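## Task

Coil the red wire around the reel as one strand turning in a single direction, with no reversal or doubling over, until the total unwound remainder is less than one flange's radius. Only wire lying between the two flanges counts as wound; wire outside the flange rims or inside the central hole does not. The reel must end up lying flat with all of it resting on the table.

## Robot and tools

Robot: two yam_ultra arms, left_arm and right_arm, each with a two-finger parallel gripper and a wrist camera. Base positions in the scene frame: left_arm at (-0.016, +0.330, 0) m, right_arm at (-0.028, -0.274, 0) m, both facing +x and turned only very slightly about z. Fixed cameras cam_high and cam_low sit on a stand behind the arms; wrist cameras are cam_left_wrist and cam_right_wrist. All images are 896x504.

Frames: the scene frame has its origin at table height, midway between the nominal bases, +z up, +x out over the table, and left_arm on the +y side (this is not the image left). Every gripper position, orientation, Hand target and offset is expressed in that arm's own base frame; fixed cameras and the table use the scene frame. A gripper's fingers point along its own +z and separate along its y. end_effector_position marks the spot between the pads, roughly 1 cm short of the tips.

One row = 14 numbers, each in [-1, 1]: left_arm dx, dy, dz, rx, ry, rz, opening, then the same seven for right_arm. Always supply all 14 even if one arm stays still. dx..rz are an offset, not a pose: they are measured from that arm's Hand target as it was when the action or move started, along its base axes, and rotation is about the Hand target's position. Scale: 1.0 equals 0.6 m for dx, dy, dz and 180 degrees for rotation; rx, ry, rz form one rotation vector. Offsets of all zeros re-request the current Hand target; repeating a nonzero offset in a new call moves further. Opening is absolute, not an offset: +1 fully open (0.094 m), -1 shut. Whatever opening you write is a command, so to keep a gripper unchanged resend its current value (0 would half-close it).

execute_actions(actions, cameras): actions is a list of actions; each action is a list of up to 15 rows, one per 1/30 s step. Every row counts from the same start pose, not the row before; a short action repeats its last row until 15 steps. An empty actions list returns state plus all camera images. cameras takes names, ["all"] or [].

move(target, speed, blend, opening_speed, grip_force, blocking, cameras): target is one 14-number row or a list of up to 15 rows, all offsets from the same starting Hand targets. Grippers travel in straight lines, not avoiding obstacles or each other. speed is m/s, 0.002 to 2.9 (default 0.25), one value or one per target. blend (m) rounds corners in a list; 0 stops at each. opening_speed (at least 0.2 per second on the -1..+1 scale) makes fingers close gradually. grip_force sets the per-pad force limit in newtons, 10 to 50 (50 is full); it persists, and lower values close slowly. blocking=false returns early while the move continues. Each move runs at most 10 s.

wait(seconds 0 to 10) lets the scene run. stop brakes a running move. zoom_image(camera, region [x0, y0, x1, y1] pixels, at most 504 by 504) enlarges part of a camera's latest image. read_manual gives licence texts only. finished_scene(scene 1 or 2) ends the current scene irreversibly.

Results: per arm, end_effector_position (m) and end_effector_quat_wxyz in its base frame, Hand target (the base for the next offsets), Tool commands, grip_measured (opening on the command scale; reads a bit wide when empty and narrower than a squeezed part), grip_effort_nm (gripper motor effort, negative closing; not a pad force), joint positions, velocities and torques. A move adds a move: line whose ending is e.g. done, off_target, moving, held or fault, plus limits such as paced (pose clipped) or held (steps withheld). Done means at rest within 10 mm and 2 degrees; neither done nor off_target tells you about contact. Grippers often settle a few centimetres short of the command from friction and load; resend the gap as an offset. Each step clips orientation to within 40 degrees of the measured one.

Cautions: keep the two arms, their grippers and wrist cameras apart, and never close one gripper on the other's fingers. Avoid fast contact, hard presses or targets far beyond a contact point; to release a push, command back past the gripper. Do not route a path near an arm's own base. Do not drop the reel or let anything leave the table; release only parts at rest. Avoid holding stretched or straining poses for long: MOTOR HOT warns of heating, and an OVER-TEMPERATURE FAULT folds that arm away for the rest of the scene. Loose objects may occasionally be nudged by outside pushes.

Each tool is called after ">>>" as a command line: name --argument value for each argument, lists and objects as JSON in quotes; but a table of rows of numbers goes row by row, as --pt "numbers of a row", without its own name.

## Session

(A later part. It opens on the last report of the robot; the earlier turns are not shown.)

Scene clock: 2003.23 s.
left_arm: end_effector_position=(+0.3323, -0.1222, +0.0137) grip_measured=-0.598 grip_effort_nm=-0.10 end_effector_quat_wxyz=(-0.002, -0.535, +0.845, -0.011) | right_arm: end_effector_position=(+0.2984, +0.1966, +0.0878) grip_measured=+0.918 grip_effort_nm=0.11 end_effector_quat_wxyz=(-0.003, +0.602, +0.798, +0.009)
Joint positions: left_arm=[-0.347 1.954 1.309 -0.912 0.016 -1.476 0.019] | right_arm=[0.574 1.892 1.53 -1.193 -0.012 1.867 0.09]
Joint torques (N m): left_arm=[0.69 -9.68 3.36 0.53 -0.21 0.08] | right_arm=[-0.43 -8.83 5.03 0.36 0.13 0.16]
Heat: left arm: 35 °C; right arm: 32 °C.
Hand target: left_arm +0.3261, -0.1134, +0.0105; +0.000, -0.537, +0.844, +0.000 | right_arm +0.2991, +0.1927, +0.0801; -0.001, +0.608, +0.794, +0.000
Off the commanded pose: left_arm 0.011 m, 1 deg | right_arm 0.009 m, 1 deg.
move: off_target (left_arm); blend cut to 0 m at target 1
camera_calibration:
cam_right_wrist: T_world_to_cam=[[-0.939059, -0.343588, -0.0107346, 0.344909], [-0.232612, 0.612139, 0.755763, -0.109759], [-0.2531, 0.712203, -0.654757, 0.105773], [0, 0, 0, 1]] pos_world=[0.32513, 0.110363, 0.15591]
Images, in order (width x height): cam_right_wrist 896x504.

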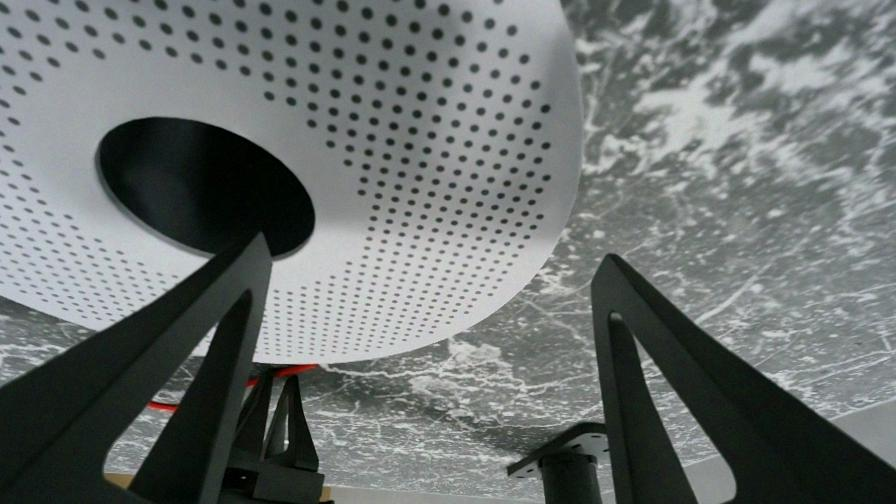

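>>> move --pt "0 0 0 0 0 0 -0.6 0 0 -0.05 0 0 0 0.92" --pt "0 0 0 0 0 0 -0.6 0 0 -0.05 0 0 0 0.5" --pt "0 0 0 0 0 0 -0.6 0.0105 -0.0213 -0.05 0 0 0.0778 0.5" --pt "0 0 0 0 0 0 -0.6 0.0240 -0.04 -0.05 0 0 0.1556 0.5" --pt "0 0 0 0 0 0 -0.6 0.0420 -0.0540 -0.05 0 0 0.2333 0.5" --pt "0 0 0 0 0 0 -0.6 0.0630 -0.0623 -0.05 0 0 0.3111 0.5" --pt "0 0 0 0 0 0 -0.6 0.0858 -0.0645 -0.05 0 0 0.3889 0.5" --speed '[0.12,0.12,0.2,0.2,0.2,0.2,0.2]' --blend '[0,0,0.008,0.008,0.008,0.008,0]' --opening_speed 0.6 --cameras '["cam_right_wrist", "cam_left_wrist", "cam_high"]'

>>> zoom_image --camera "cam_high" --region '[420, 220, 600, 440]'

Scene clock: 2019.53 s.
left_arm: end_effector_position=(+0.3323, -0.1222, +0.0137) grip_measured=-0.598 grip_effort_nm=-0.10 end_effector_quat_wxyz=(-0.002, -0.535, +0.845, -0.011) | right_arm: end_effector_position=(+0.3418, +0.1528, +0.0586) grip_measured=+0.561 grip_effort_nm=-1.04 end_effector_quat_wxyz=(-0.001, +0.050, +0.999, -0.001)
Joint positions: left_arm=[-0.347 1.954 1.309 -0.912 0.016 -1.476 0.019] | right_arm=[0.418 1.993 1.553 -1.134 0.001 0.517 0.073]
Joint torques (N m): left_arm=[0.72 -9.68 3.33 0.54 -0.2 0.08] | right_arm=[-0.54 -7.61 7.17 0.46 -0.02 -0.22]
Heat: left arm: 35 °C; right arm: 32 °C.
Hand target: left_arm +0.3261, -0.1134, +0.0105; +0.000, -0.537, +0.844, +0.000 | right_arm +0.3505, +0.1541, +0.0501; -0.001, +0.043, +0.999, +0.000
Off the commanded pose: left_arm 0.011 m, 1 deg | right_arm 0.012 m, 1 deg.
move: off_target (left_arm, right_arm)
camera_calibration:
cam_left_wrist: T_world_to_cam=[[0.930015, -0.367127, 0.0170417, -0.358031], [-0.247778, -0.59208, 0.766842, 0.00749486], [-0.271439, -0.717397, -0.641609, 0.120974], [0, 0, 0, 1]] pos_world=[0.367668, -0.0402192, 0.077972]
cam_right_wrist: T_world_to_cam=[[-0.0260389, -0.999654, 0.00380646, 0.157516], [-0.663376, 0.0201279, 0.748015, 0.187334], [-0.747833, 0.0169524, -0.66367, 0.404627], [0, 0, 0, 1]] pos_world=[0.430968, 0.146832, 0.127811]
Images, in order (width x height): cam_high 896x504, cam_left_wrist 896x504, cam_right_wrist 896x504.

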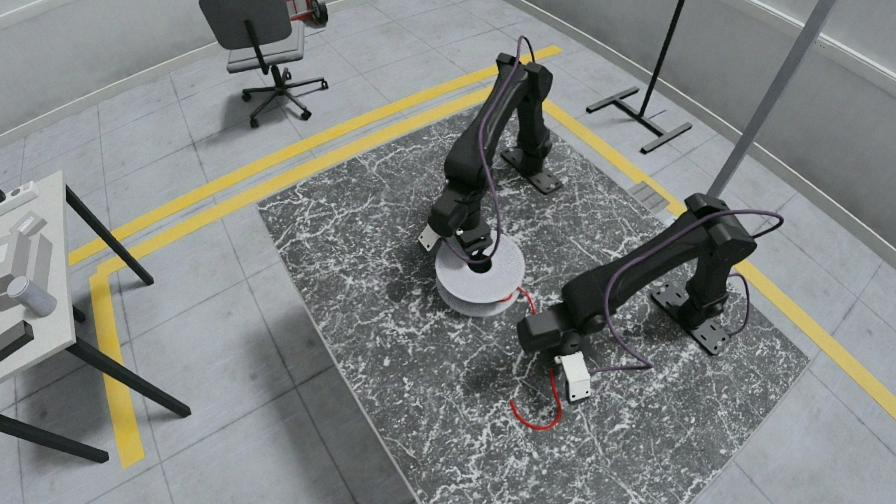

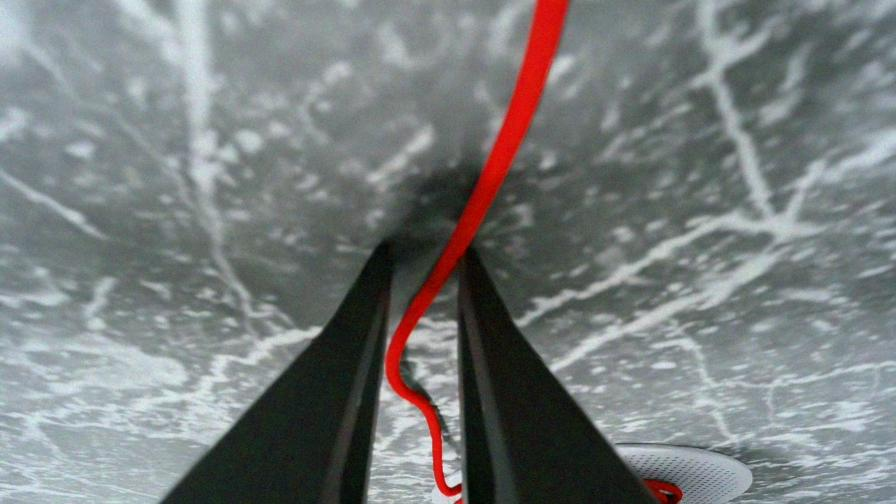

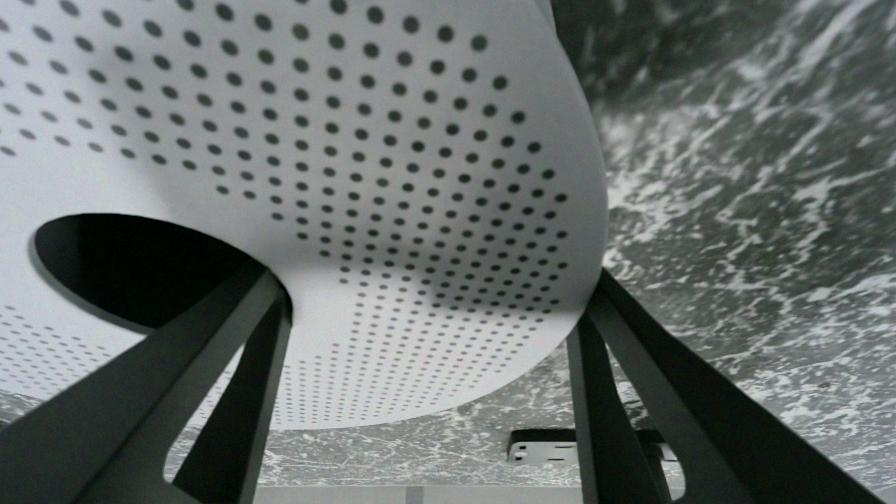

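Scaled by 2.291 from the camera's 896x504 image, which has a finer 1280x720 frame.

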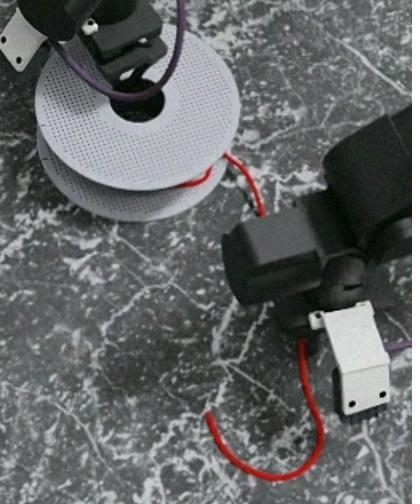

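>>> move --pt "0 0 0 0 0 0 -1 0 0 0 0 0 0 0.5" --pt "-0.0038 -0.0499 0 0 0 0 -1 0.0247 0.0027 0 0 0 0.0778 0.5" --pt "-0.0077 -0.0999 0 0 0 0 -1 0.0478 0.0115 0 0 0 0.1556 0.5" --pt "-0.0115 -0.1498 0.02 0 0 0 -1 0.0682 0.0262 0 0 0 0.2333 0.5" --pt "-0.0154 -0.1998 0.045 0 0 0 -1 0.0842 0.0457 0 0 0 0.3111 0.5" --pt "-0.0192 -0.2497 0.0658 0 0 0 -1 0.0952 0.0690 0 0 0 0.3889 0.5" --speed '[0.1,0.15,0.15,0.15,0.15,0.15]' --blend '[0,0.008,0.008,0.008,0.008,0]' --opening_speed 0.8 --cameras '["cam_right_wrist", "cam_left_wrist", "cam_high"]'

>>> zoom_image --camera "cam_high" --region '[420, 220, 600, 440]'

Scene clock: 2058.60 s.
left_arm: end_effector_position=(+0.3135, -0.2596, +0.0504) grip_measured=-0.940 grip_effort_nm=-1.00 end_effector_quat_wxyz=(+0.000, -0.534, +0.845, -0.005) | right_arm: end_effector_position=(+0.4082, +0.1881, +0.0596) grip_measured=+0.560 grip_effort_nm=-1.04 end_effector_quat_wxyz=(+0.008, -0.525, +0.851, -0.011)
Joint positions: left_arm=[-0.692 2.113 1.698 -1.146 0.004 -1.82 0.003] | right_arm=[0.438 2.284 2.012 -1.279 0.02 -0.669 0.073]
Joint torques (N m): left_arm=[-0.57 -8.81 9.18 0.26 -0.11 -0.1] | right_arm=[0.81 -10.41 7.77 0.16 -0.16 -0.2]
Heat: left arm: 35 °C; right arm: 32 °C.
Hand target: left_arm +0.3146, -0.2632, +0.0500; +0.000, -0.537, +0.844, +0.000 | right_arm +0.4076, +0.1955, +0.0501; +0.000, -0.538, +0.843, -0.001
Off the commanded pose: left_arm 0.004 m, 1 deg | right_arm 0.012 m, 2 deg.
move: off_target (right_arm)
camera_calibration:
cam_left_wrist: T_world_to_cam=[[0.929815, -0.367882, 0.0103693, -0.39135], [-0.245806, -0.599807, 0.761453, -0.108981], [-0.273905, -0.710559, -0.648137, 0.0436859], [0, 0, 0, 1]] pos_world=[0.349061, -0.178297, 0.115357]
cam_right_wrist: T_world_to_cam=[[0.924039, -0.38118, 0.0292313, -0.311085], [-0.274249, -0.607663, 0.745341, 0.189333], [-0.266346, -0.69674, -0.666042, 0.392244], [0, 0, 0, 1]] pos_world=[0.443852, 0.269763, 0.129227]
Images, in order (width x height): cam_high 896x504, cam_left_wrist 896x504, cam_right_wrist 896x504.

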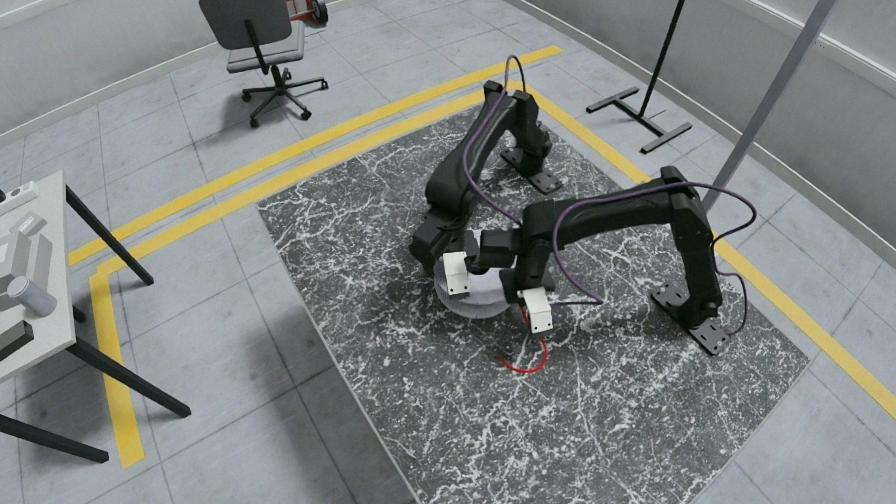

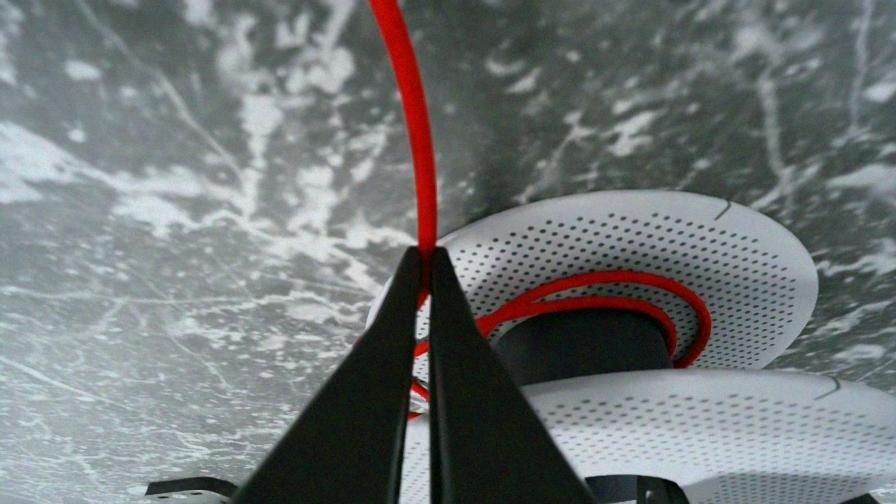

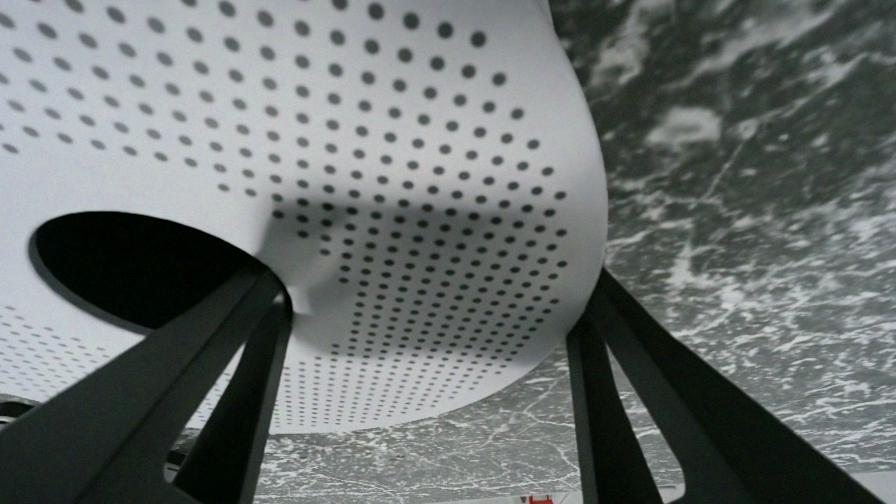

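Scaled by 2.291 from the camera's 896x504 image, which has a finer 1280x720 frame.

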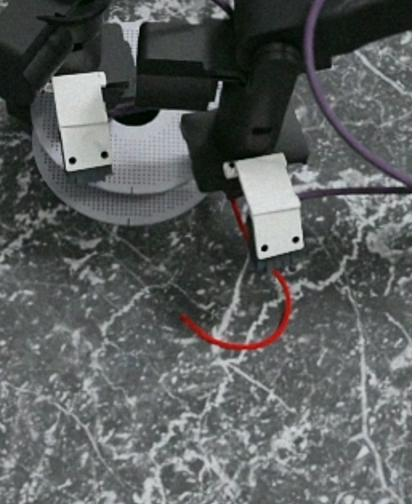

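>>> zoom_image --camera "cam_left_wrist" --region '[330, 220, 560, 440]'

Scaled by 2.191 from the camera's 896x504 image, which has a finer 1280x720 frame.

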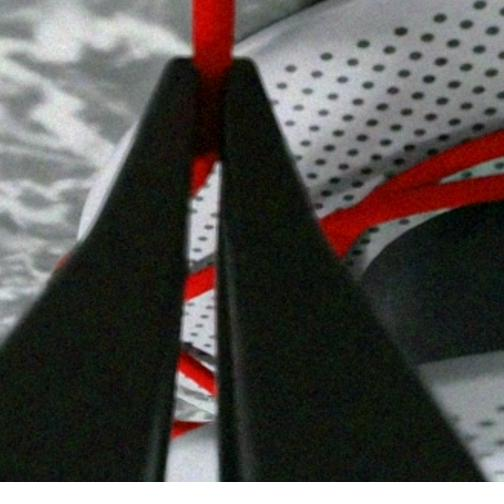

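>>> move --pt "0 0 0 0 0 0 -1 0.001 -0.0123 0.004 0 0 0 0.92" --pt "0 0 0 0 0 0 -1 0.001 -0.0123 0.10 0 0 0 0.92" --pt "0 0 0 0 0 0 -1 -0.146 -0.1592 0.10 0 0 -0.4 0.92" --pt "0 0 0 0 0 0 -1 -0.3127 -0.1592 0.0667 0 0 -0.8056 0.92" --speed '[0.15,0.2,0.3,0.3]' --blend '[0,0.01,0.01,0]' --opening_speed 0.8 --cameras '["cam_right_wrist", "cam_left_wrist", "cam_high", "cam_low"]'

>>> zoom_image --camera "cam_high" --region '[420, 220, 600, 380]'

Scene clock: 2080.20 s.
left_arm: end_effector_position=(+0.3152, -0.2610, +0.0525) grip_measured=-0.940 grip_effort_nm=-1.01 end_effector_quat_wxyz=(+0.001, -0.535, +0.845, -0.009) | right_arm: end_effector_position=(+0.2218, +0.1011, +0.0896) grip_measured=+0.918 grip_effort_nm=0.11 end_effector_quat_wxyz=(-0.008, +0.640, +0.768, -0.005)
Joint positions: left_arm=[-0.692 2.113 1.707 -1.147 0.004 -1.821 0.003] | right_arm=[0.415 1.492 1.086 -1.181 -0.011 1.805 0.09]
Joint torques (N m): left_arm=[-0.57 -8.81 8.53 0.28 -0.1 -0.08] | right_arm=[0.34 -8.09 4.52 0.32 0.11 0.12]
Heat: left arm: 38 °C; right arm: 32 °C.
Hand target: left_arm +0.3146, -0.2632, +0.0500; +0.000, -0.537, +0.844, +0.000 | right_arm +0.2200, +0.1000, +0.0900; -0.001, +0.642, +0.766, +0.000
Off the commanded pose: left_arm 0.003 m, 1 deg | right_arm 0.002 m, 1 deg.
move: done
camera_calibration:
cam_left_wrist: T_world_to_cam=[[0.929863, -0.36748, 0.0176827, -0.393802], [-0.250088, -0.596103, 0.762966, -0.108783], [-0.269834, -0.713876, -0.646197, 0.0422376], [0, 0, 0, 1]] pos_world=[0.350373, -0.179408, 0.117255]
cam_right_wrist: T_world_to_cam=[[-0.967682, -0.251453, 0.0190789, 0.234526], [-0.15205, 0.642151, 0.751347, -0.09096], [-0.20118, 0.724164, -0.659631, 0.1432], [0, 0, 0, 1]] pos_world=[0.241925, 0.0136818, 0.158327]

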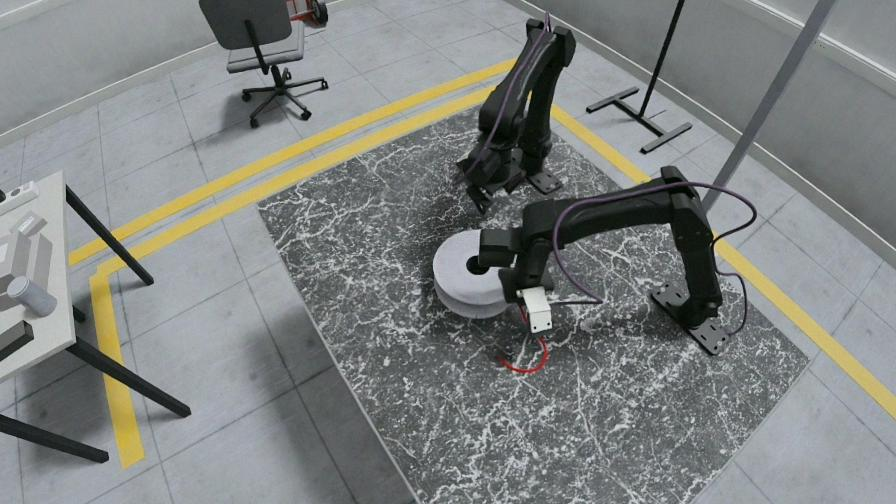

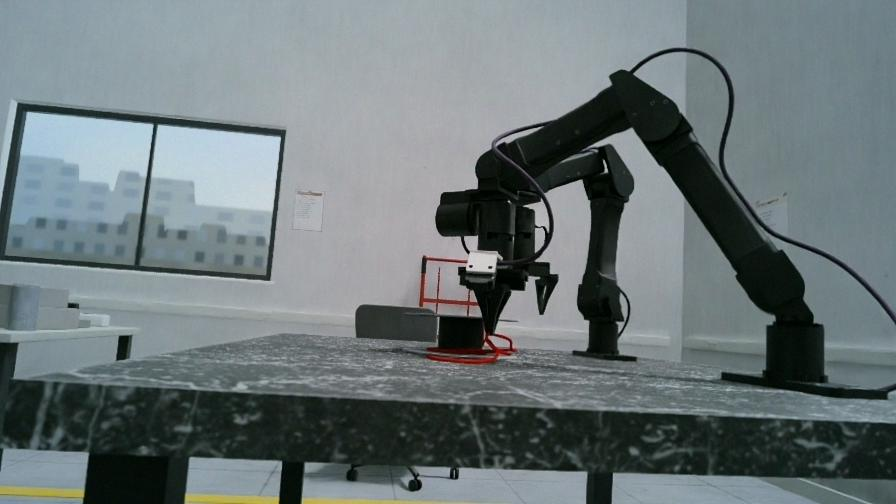

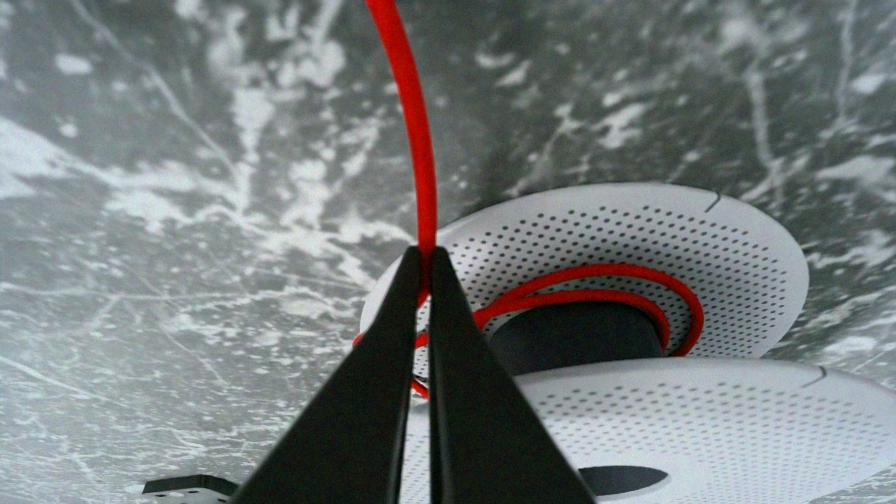

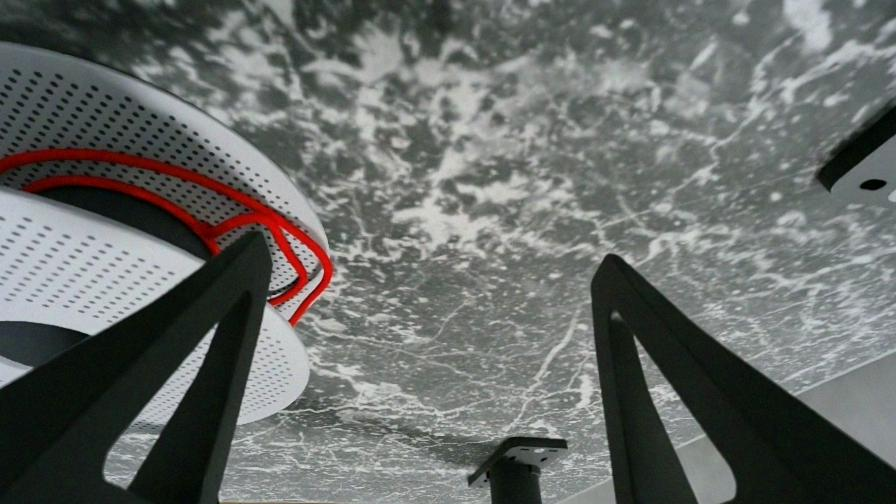

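Scaled by 2.800 from the camera's 896x504 image, which has a finer 1280x720 frame.

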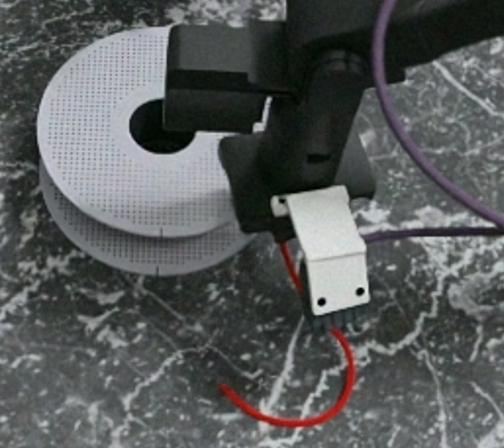

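>>> move --pt "0 0 0 0 0 0 -1 0.0 0.0 0.0417 0 0 0 0.92" --pt "0 0 0 0 0 0 -1 0.1217 0.1645 0.0417 0 0 0.0278 0.92" --pt "0 0 0 0 0 0 -1 0.1217 0.1645 -0.0167 0 0 0.0278 0.92" --speed '[0.2,0.25,0.15]' --blend '[0.01,0,0]' --cameras '["cam_right_wrist"]'

Scene clock: 2102.77 s.
left_arm: end_effector_position=(+0.3152, -0.2610, +0.0525) grip_measured=-0.940 grip_effort_nm=-1.01 end_effector_quat_wxyz=(+0.001, -0.535, +0.845, -0.009) | right_arm: end_effector_position=(+0.2858, +0.1896, +0.1095) grip_measured=+0.918 grip_effort_nm=0.11 end_effector_quat_wxyz=(-0.001, +0.605, +0.796, +0.021)
Joint positions: left_arm=[-0.692 2.113 1.707 -1.147 0.004 -1.821 0.003] | right_arm=[0.574 1.807 1.506 -1.231 -0.016 1.873 0.09]
Joint torques (N m): left_arm=[-0.58 -8.79 8.55 0.28 -0.1 -0.09] | right_arm=[-0.68 -10.33 5.01 0.04 0.05 0.03]
Heat: left arm: 39 °C; right arm: 31 °C.
Hand target: left_arm +0.3146, -0.2632, +0.0500; +0.000, -0.537, +0.844, +0.000 | right_arm +0.2803, +0.1830, +0.1102; -0.002, +0.606, +0.795, +0.010 (not the last commanded pose)
Off the commanded pose: left_arm 0.003 m, 1 deg | right_arm 0.032 m, 2 deg.
move: held (right_arm; a check stopped the path); path passed 2 of 3 targets; limits=held
pose unreachable (right arm): on one or more control steps of this call, first in action 0 (counted from 0), this arm could not follow its commanded pose, so it was not sent that pose on those steps. It may still have moved: this result reports where it is.
cause: moving toward the commanded pose would bring a part of the arm too close to another arm (this arm's wrist (the part past joint 4) and the left arm's wrist (the part past joint 4), at the place that arm is still heading or pushing toward).
camera_calibration:
cam_right_wrist: T_world_to_cam=[[-0.940581, -0.338023, -0.0323692, 0.332681], [-0.242231, 0.601102, 0.761578, -0.120584], [-0.237974, 0.724166, -0.647265, 0.114324], [0, 0, 0, 1]] pos_world=[0.310911, 0.102148, 0.1766]
Images, in order (width x height): cam_right_wrist 896x504.

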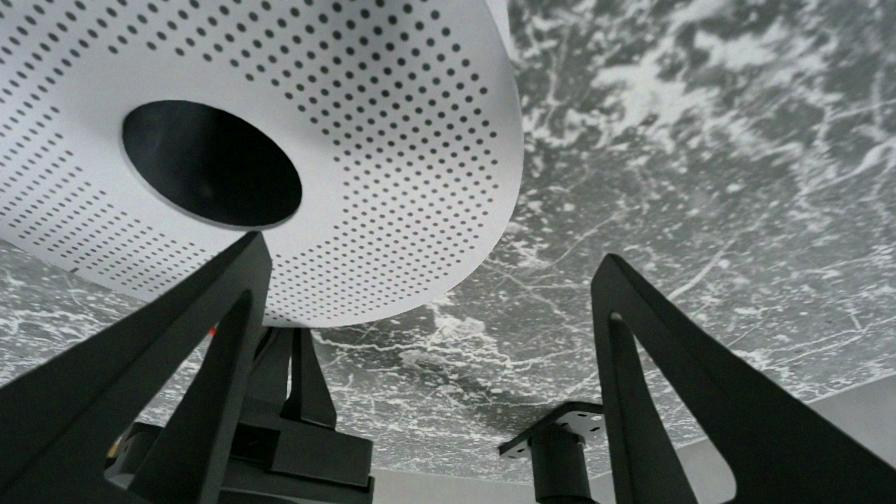

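>>> move --pt "0 0 0 0 0 0 -0.5 0 0 0 0 0 0 0.92" --pt "0 0.0167 -0.0658 0 0 0 -0.5 0 0 0 0 0 0 0.92" --pt "0.0257 0.1663 -0.0658 0 0 0 -0.5 0.0203 0.0287 -0.01 0 0 0 0.92" --pt "0.0257 0.1663 -0.0658 0 0 0 -0.5 0.0203 0.0287 -0.05 0 0 0 0.92" --speed '[0.1,0.1,0.2,0.15]' --blend '[0,0.01,0,0]' --opening_speed 0.6 --cameras '["cam_right_wrist", "cam_left_wrist", "cam_high"]'

Scene clock: 2140.07 s.
left_arm: end_effector_position=(+0.3362, -0.1690, +0.0143) grip_measured=-0.502 grip_effort_nm=0.13 end_effector_quat_wxyz=(-0.005, -0.540, +0.841, -0.010) | right_arm: end_effector_position=(+0.2946, +0.2010, +0.0892) grip_measured=+0.918 grip_effort_nm=0.11 end_effector_quat_wxyz=(-0.001, +0.604, +0.797, +0.021)
Joint positions: left_arm=[-0.459 2.032 1.427 -0.952 0.019 -1.601 0.023] | right_arm=[0.588 1.867 1.501 -1.167 -0.016 1.886 0.09]
Joint torques (N m): left_arm=[-0.28 -10.29 3.34 0.58 -0.23 0.09] | right_arm=[0.23 -8.59 4.83 0.4 0.05 0.18]
Heat: left arm: 39 °C; right arm: 31 °C.
Hand target: left_arm +0.3300, -0.1634, +0.0105; +0.000, -0.537, +0.844, +0.000 | right_arm +0.2925, +0.2001, +0.0803; -0.002, +0.607, +0.795, +0.010
Off the commanded pose: left_arm 0.009 m, 1 deg | right_arm 0.009 m, 1 deg.
move: done
camera_calibration:
cam_left_wrist: T_world_to_cam=[[0.934737, -0.355093, 0.0132609, -0.378378], [-0.236158, -0.592903, 0.769867, -0.0237286], [-0.265512, -0.722755, -0.638067, 0.0858897], [0, 0, 0, 1]] pos_world=[0.370885, -0.0863512, 0.0780889]
cam_right_wrist: T_world_to_cam=[[-0.940221, -0.339056, -0.0320346, 0.344198], [-0.242535, 0.600578, 0.761894, -0.109713], [-0.239086, 0.724118, -0.646909, 0.0953538], [0, 0, 0, 1]] pos_world=[0.319811, 0.113546, 0.156301]
Images, in order (width x height): cam_high 896x504, cam_left_wrist 896x504, cam_right_wrist 896x504.

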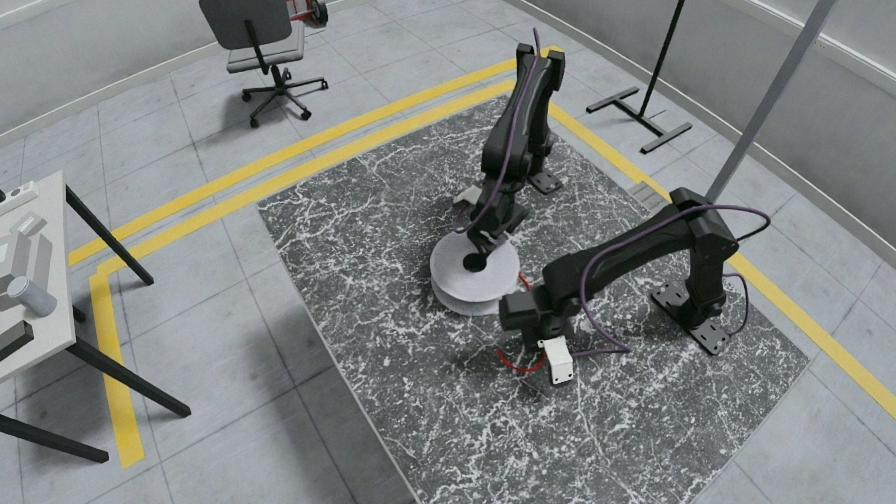

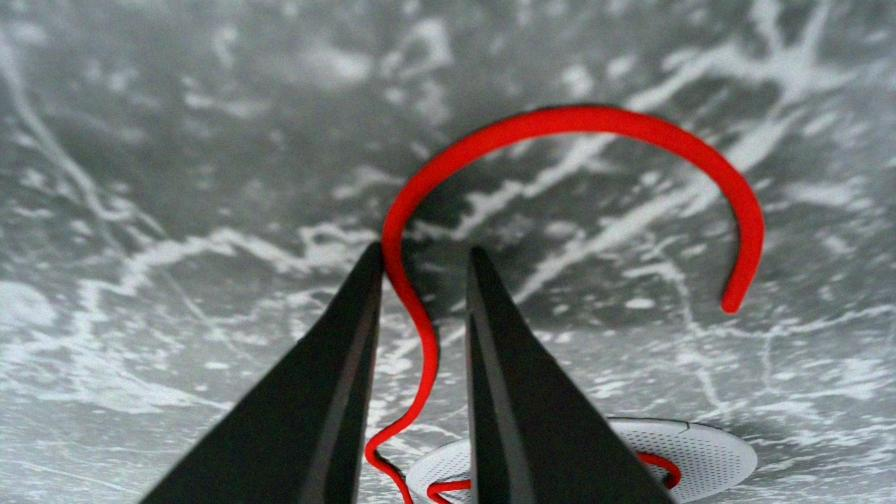

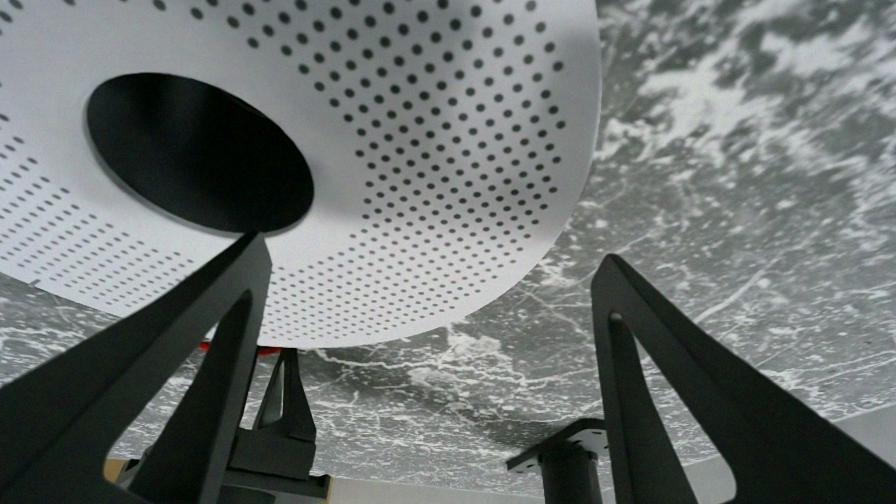

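>>> move --pt "0 0 0 0 0 0 -1 0.0033 -0.0218 -0.05 0 0 0 0.92" --pt "0 0 0 0 0 0 -1 0.0033 -0.0218 -0.05 0 0 0 0.5" --pt "0 0 0 0 0 0 -1 0.0163 -0.0431 -0.05 0 0 0.0778 0.5" --pt "0 0 0 0 0 0 -1 0.0323 -0.0618 -0.05 0 0 0.1556 0.5" --pt "0 0 0 0 0 0 -1 0.0528 -0.0758 -0.05 0 0 0.2333 0.5" --pt "0 0 0 0 0 0 -1 0.0763 -0.0841 -0.05 0 0 0.3111 0.5" --pt "0 0 0 0 0 0 -1 0.1016 -0.0863 -0.05 0 0 0.3889 0.5" --pt "0 0 0 0 0 0 -1 0.1271 -0.0820 -0.05 0 0 0.4667 0.5" --pt "0 0 0 0 0 0 -1 0.1511 -0.0715 -0.05 0 0 0.5444 0.5" --pt "0 0 0 0 0 0 -1 0.1723 -0.0551 -0.05 0 0 0.6222 0.5" --pt "0 0 0 0 0 0 -1 0.1891 -0.0340 -0.05 0 0 0.7 0.5" --pt "0 0 0 0 0 0 -1 0.2010 -0.0090 -0.05 0 0 0.7778 0.5" --speed '[0.1,0.12,0.25,0.25,0.25,0.25,0.25,0.25,0.25,0.25,0.25,0.25]' --blend '[0,0,0.008,0.008,0.008,0.008,0.008,0.008,0.008,0.008,0.008,0]' --opening_speed 0.7 --cameras '["cam_right_wrist", "cam_left_wrist", "cam_high", "cam_low"]'

>>> zoom_image --camera "cam_high" --region '[420, 220, 600, 380]'

Scene clock: 2176.43 s.
left_arm: end_effector_position=(+0.3366, -0.1691, +0.0143) grip_measured=-0.939 grip_effort_nm=-1.01 end_effector_quat_wxyz=(-0.004, -0.540, +0.842, -0.011) | right_arm: end_effector_position=(+0.4132, +0.1904, +0.0603) grip_measured=+0.553 grip_effort_nm=-1.05 end_effector_quat_wxyz=(+0.000, -0.528, +0.849, -0.004)
Joint positions: left_arm=[-0.459 2.032 1.427 -0.951 0.019 -1.6 0.003] | right_arm=[0.433 2.334 2.1 -1.335 0.008 -0.68 0.073]
Joint torques (N m): left_arm=[-0.25 -10.24 3.37 0.58 -0.24 0.07] | right_arm=[0.36 -10.54 7.73 0.16 -0.08 -0.25]
Heat: left arm: 37 °C; right arm: 31 °C.
Hand target: left_arm +0.3300, -0.1634, +0.0105; +0.000, -0.537, +0.844, +0.000 | right_arm +0.4130, +0.1948, +0.0503; -0.010, -0.540, +0.842, +0.002
Off the commanded pose: left_arm 0.010 m, 1 deg | right_arm 0.011 m, 2 deg.
move: off_target (right_arm)
camera_calibration:
cam_left_wrist: T_world_to_cam=[[0.934343, -0.356068, 0.0147766, -0.378844], [-0.237832, -0.592133, 0.769945, -0.0230097], [-0.265403, -0.722907, -0.63794, 0.0858598], [0, 0, 0, 1]] pos_world=[0.371286, -0.0864505, 0.0780876]
cam_right_wrist: T_world_to_cam=[[0.926805, -0.375451, 0.00828613, -0.31583], [-0.254603, -0.611967, 0.748782, 0.184045], [-0.27606, -0.696084, -0.662765, 0.399248], [0, 0, 0, 1]] pos_world=[0.449787, 0.271961, 0.129415]

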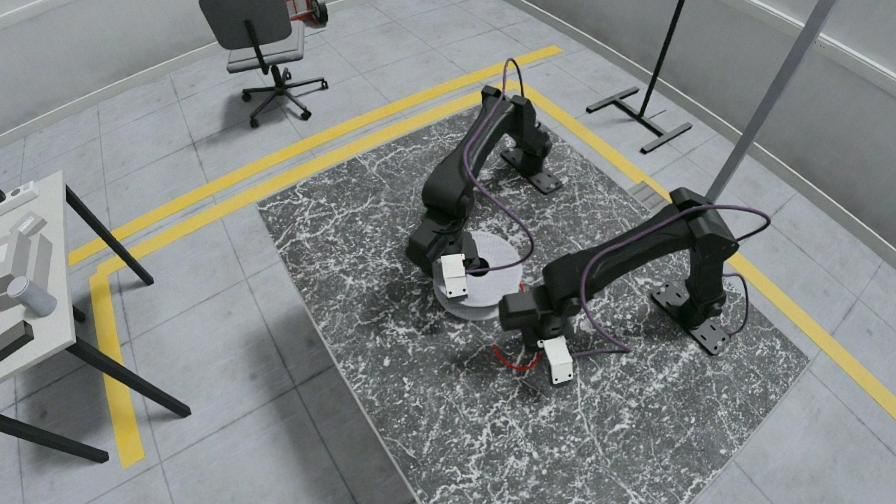

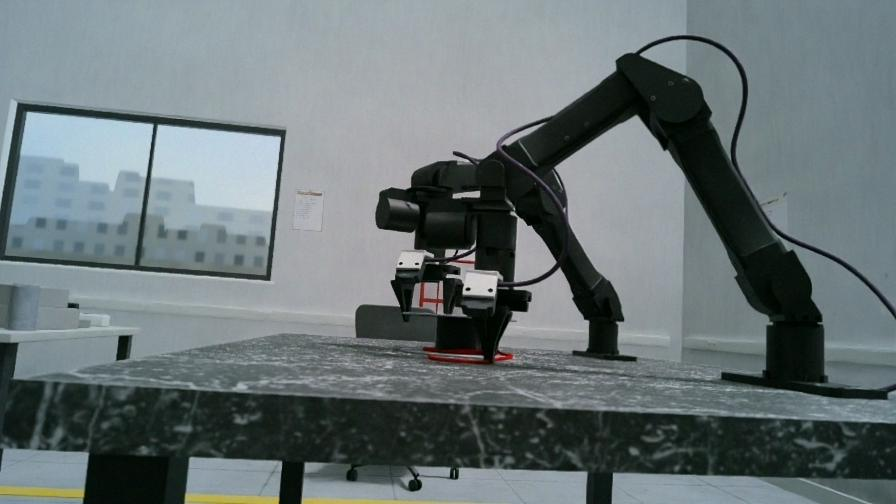

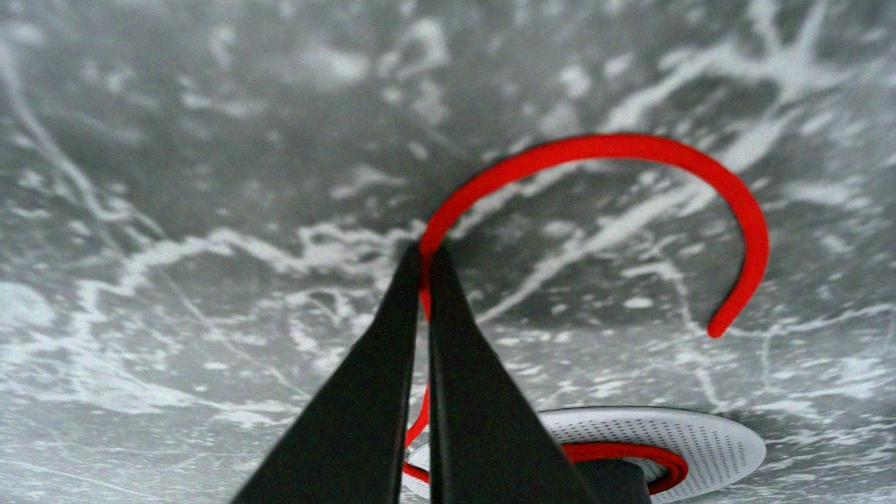

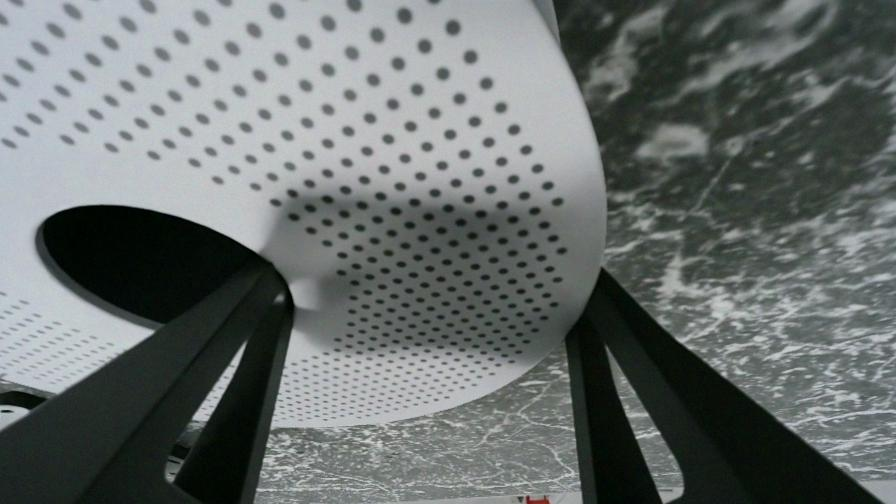

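Scaled by 2.800 from the camera's 896x504 image, which has a finer 1280x720 frame.

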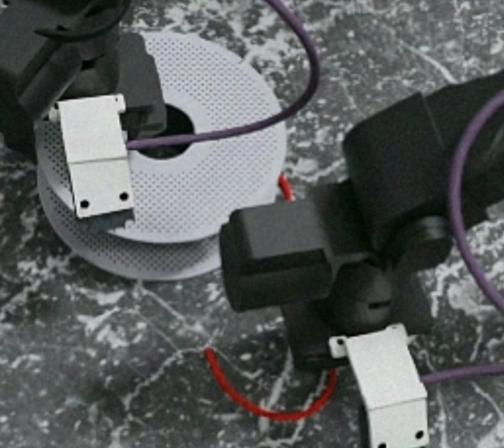

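>>> move --pt "0 0 0 0 0 0 -0.3 0.0003 -0.0073 0.004 0 0 0 0.92" --pt "0 0 0.1 0 0 0 -0.3 0.0003 -0.0073 0.10 0 0 0 0.92" --pt "0 0 0.1 0 0 0 -0.2 -0.19 -0.0105 0.10 0 0 -0.7778 0.92" --pt "0.1353 -0.111 0.1 0 0 0.0556 -0.2 -0.19 -0.0105 0.05 0 0 -0.7778 0.92" --pt "0.1353 -0.111 0.03 0 0 0.0556 -0.2 -0.19 -0.0105 0.05 0 0 -0.7778 0.92" --speed '[0.1,0.2,0.35,0.2,0.15]' --blend '[0,0.01,0.01,0.01,0]' --opening_speed 0.8 --cameras '["cam_right_wrist", "cam_left_wrist", "cam_high"]'

>>> zoom_image --camera "cam_high" --region '[420, 220, 600, 380]'

Scene clock: 2230.03 s.
left_arm: end_effector_position=(+0.4169, -0.2337, +0.0433) grip_measured=-0.202 grip_effort_nm=0.15 end_effector_quat_wxyz=(+0.000, -0.606, +0.795, -0.022) | right_arm: end_effector_position=(+0.3002, +0.1904, +0.0782) grip_measured=+0.918 grip_effort_nm=0.10 end_effector_quat_wxyz=(-0.011, +0.604, +0.797, +0.008)
Joint positions: left_arm=[-0.506 2.406 2.157 -1.281 0.019 -1.808 0.037] | right_arm=[0.549 1.899 1.5 -1.166 -0.027 1.847 0.09]
Joint torques (N m): left_arm=[-0.53 -10.92 4.78 0.54 -0.24 -0.08] | right_arm=[0.46 -11.86 4.57 0.37 0.15 0.16]
Heat: left arm: 38 °C; right arm: 33 °C.
Hand target: left_arm +0.4112, -0.2300, +0.0286; +0.000, -0.608, +0.794, +0.000 | right_arm +0.2990, +0.1885, +0.0802; -0.002, +0.606, +0.795, +0.010
Off the commanded pose: left_arm 0.016 m, 3 deg | right_arm 0.003 m, 1 deg.
move: off_target (left_arm); blend cut to 0 m at target 3; target 3's new opening was sent with left_arm's hand 0.012 m and 1 deg from that target
camera_calibration:
cam_left_wrist: T_world_to_cam=[[0.978945, -0.201073, 0.0351465, -0.46062], [-0.153545, -0.611935, 0.775861, -0.104466], [-0.134498, -0.764922, -0.629925, 0.0142118], [0, 0, 0, 1]] pos_world=[0.436793, -0.145674, 0.106192]
cam_right_wrist: T_world_to_cam=[[-0.940765, -0.339059, 0.000907075, 0.343002], [-0.218137, 0.607295, 0.763943, -0.102347], [-0.259573, 0.718493, -0.645283, 0.104379], [0, 0, 0, 1]] pos_world=[0.327453, 0.103458, 0.14523]
Images, in order (width x height): cam_high 896x504, cam_left_wrist 896x504, cam_right_wrist 896x504.

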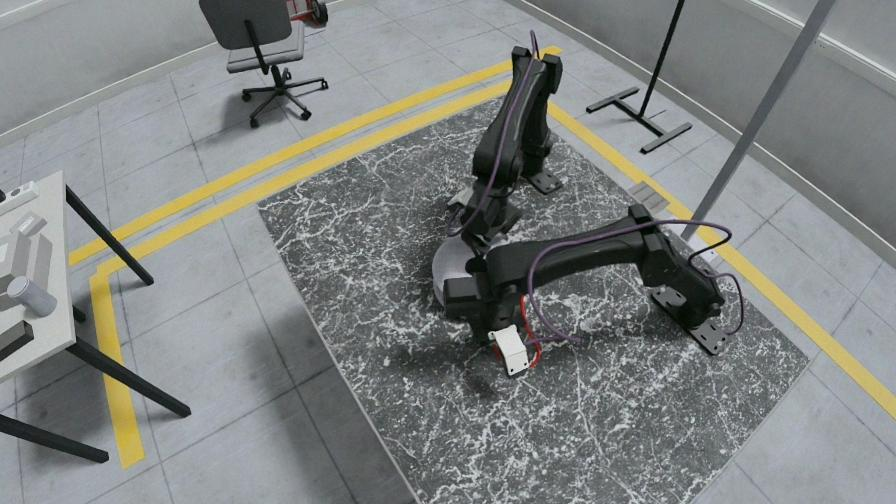

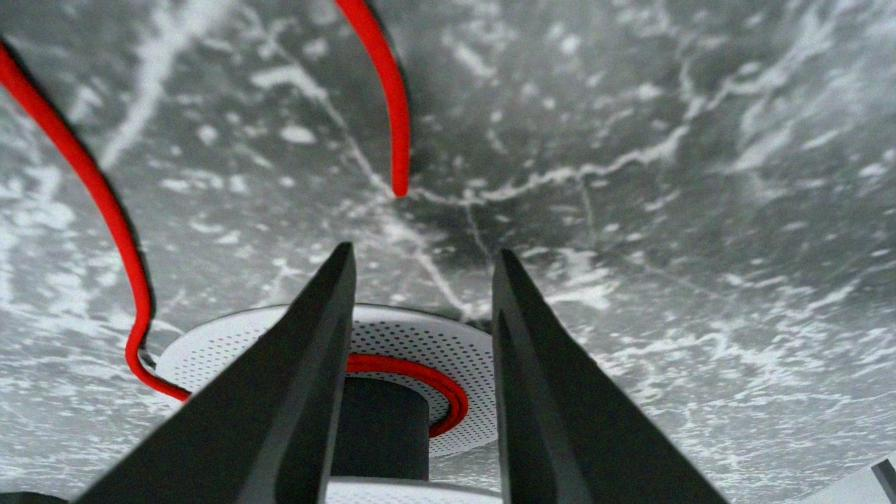

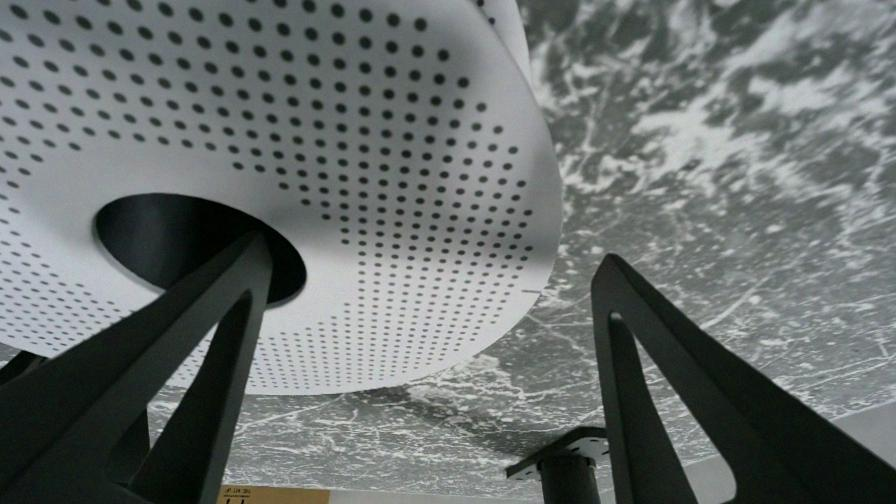

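Scaled by 2.800 from the camera's 896x504 image, which has a finer 1280x720 frame.

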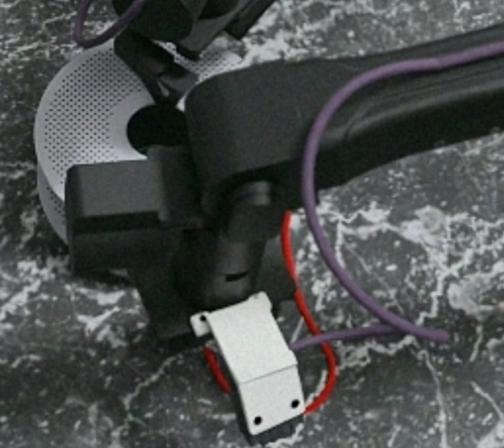

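>>> move --pt "-0.0102 0.0098 -0.0302 0 0 0 -0.2 -0.0033 0.0175 -0.05 0 0 0 0.92" --pt "-0.0102 0.0098 -0.0302 0 0 0 -1.0 -0.0033 0.0175 -0.05 0 0 0 0.5" --speed '[0.1,0.1]' --opening_speed 0.7 --cameras '["cam_right_wrist", "cam_left_wrist", "cam_high"]'

Scene clock: 2251.77 s.
left_arm: end_effector_position=(+0.4102, -0.2299, +0.0169) grip_measured=-0.958 grip_effort_nm=-0.94 end_effector_quat_wxyz=(-0.004, -0.606, +0.796, -0.013) | right_arm: end_effector_position=(+0.2996, +0.2024, +0.0609) grip_measured=+0.551 grip_effort_nm=-1.05 end_effector_quat_wxyz=(-0.005, +0.604, +0.797, +0.025)
Joint positions: left_arm=[-0.506 2.401 2.043 -1.193 0.018 -1.808 0.002] | right_arm=[0.579 1.899 1.429 -1.057 -0.025 1.876 0.073]
Joint torques (N m): left_arm=[-0.16 -12.64 3.48 0.6 -0.23 -0.05] | right_arm=[0.38 -8.25 4.66 0.45 0.18 0.15]
Heat: left arm: 40 °C; right arm: 32 °C.
Hand target: left_arm +0.4050, -0.2241, +0.0103; +0.000, -0.608, +0.794, +0.000 | right_arm +0.2971, +0.1990, +0.0503; -0.002, +0.606, +0.795, +0.010
Off the commanded pose: left_arm 0.010 m, 2 deg | right_arm 0.011 m, 2 deg.
move: off_target (right_arm); target 2's new opening was sent with right_arm's hand 0.011 m and 2 deg from that target
camera_calibration:
cam_left_wrist: T_world_to_cam=[[0.979379, -0.201402, 0.0159218, -0.452258], [-0.140003, -0.619764, 0.772199, -0.0900677], [-0.145655, -0.758505, -0.635181, 0.00573864], [0, 0, 0, 1]] pos_world=[0.431158, -0.142553, 0.0803961]
cam_right_wrist: T_world_to_cam=[[-0.93983, -0.339778, -0.0356433, 0.3487], [-0.243163, 0.591986, 0.768391, -0.0862078], [-0.239982, 0.730824, -0.638988, 0.075646], [0, 0, 0, 1]] pos_world=[0.32491, 0.114231, 0.127007]
Images, in order (width x height): cam_high 896x504, cam_left_wrist 896x504, cam_right_wrist 896x504.

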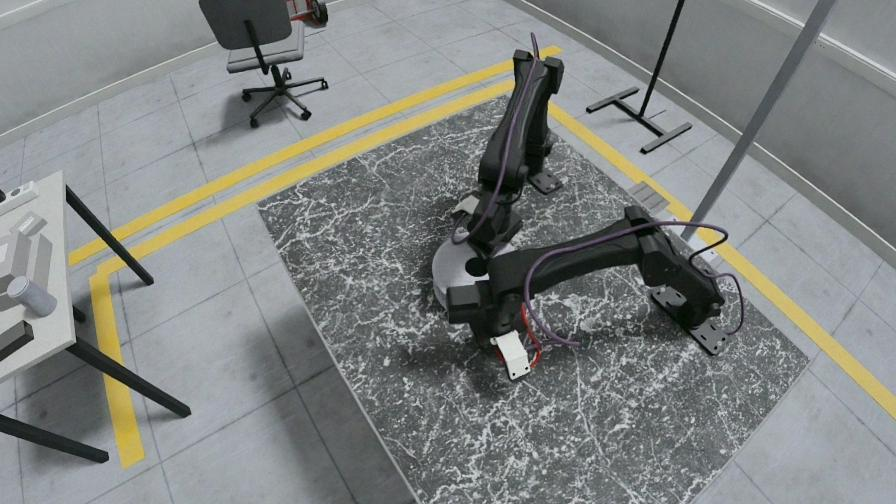

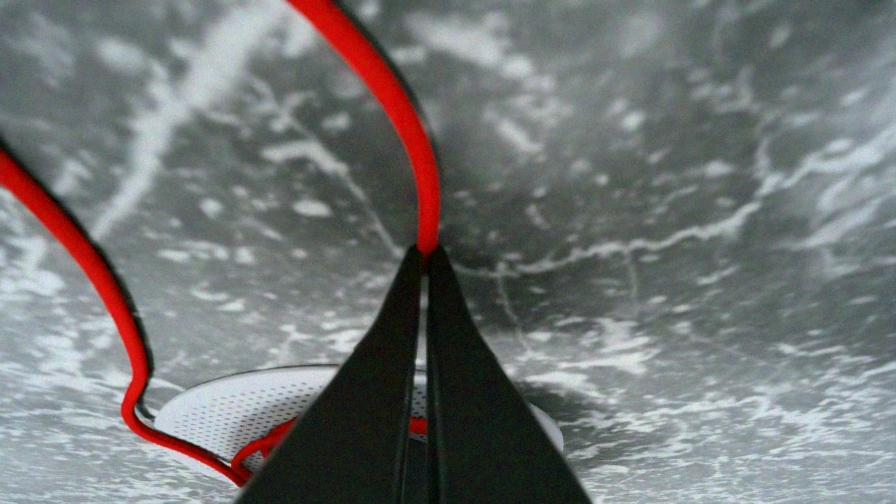

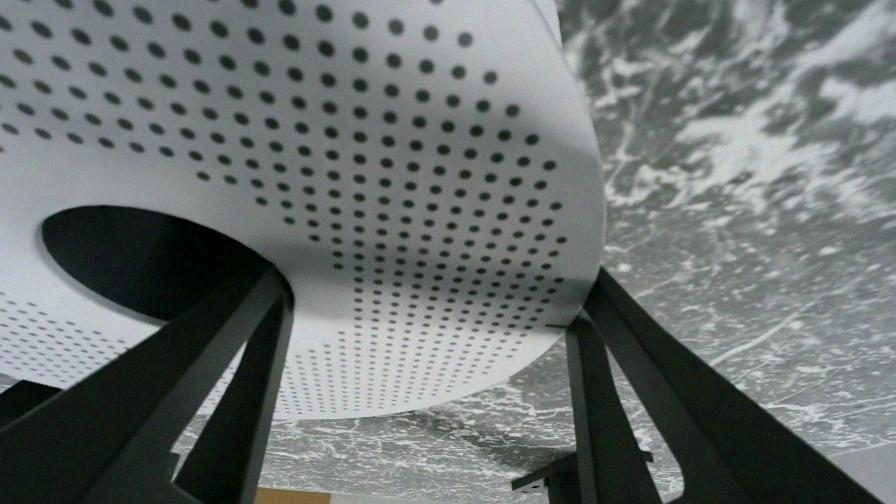

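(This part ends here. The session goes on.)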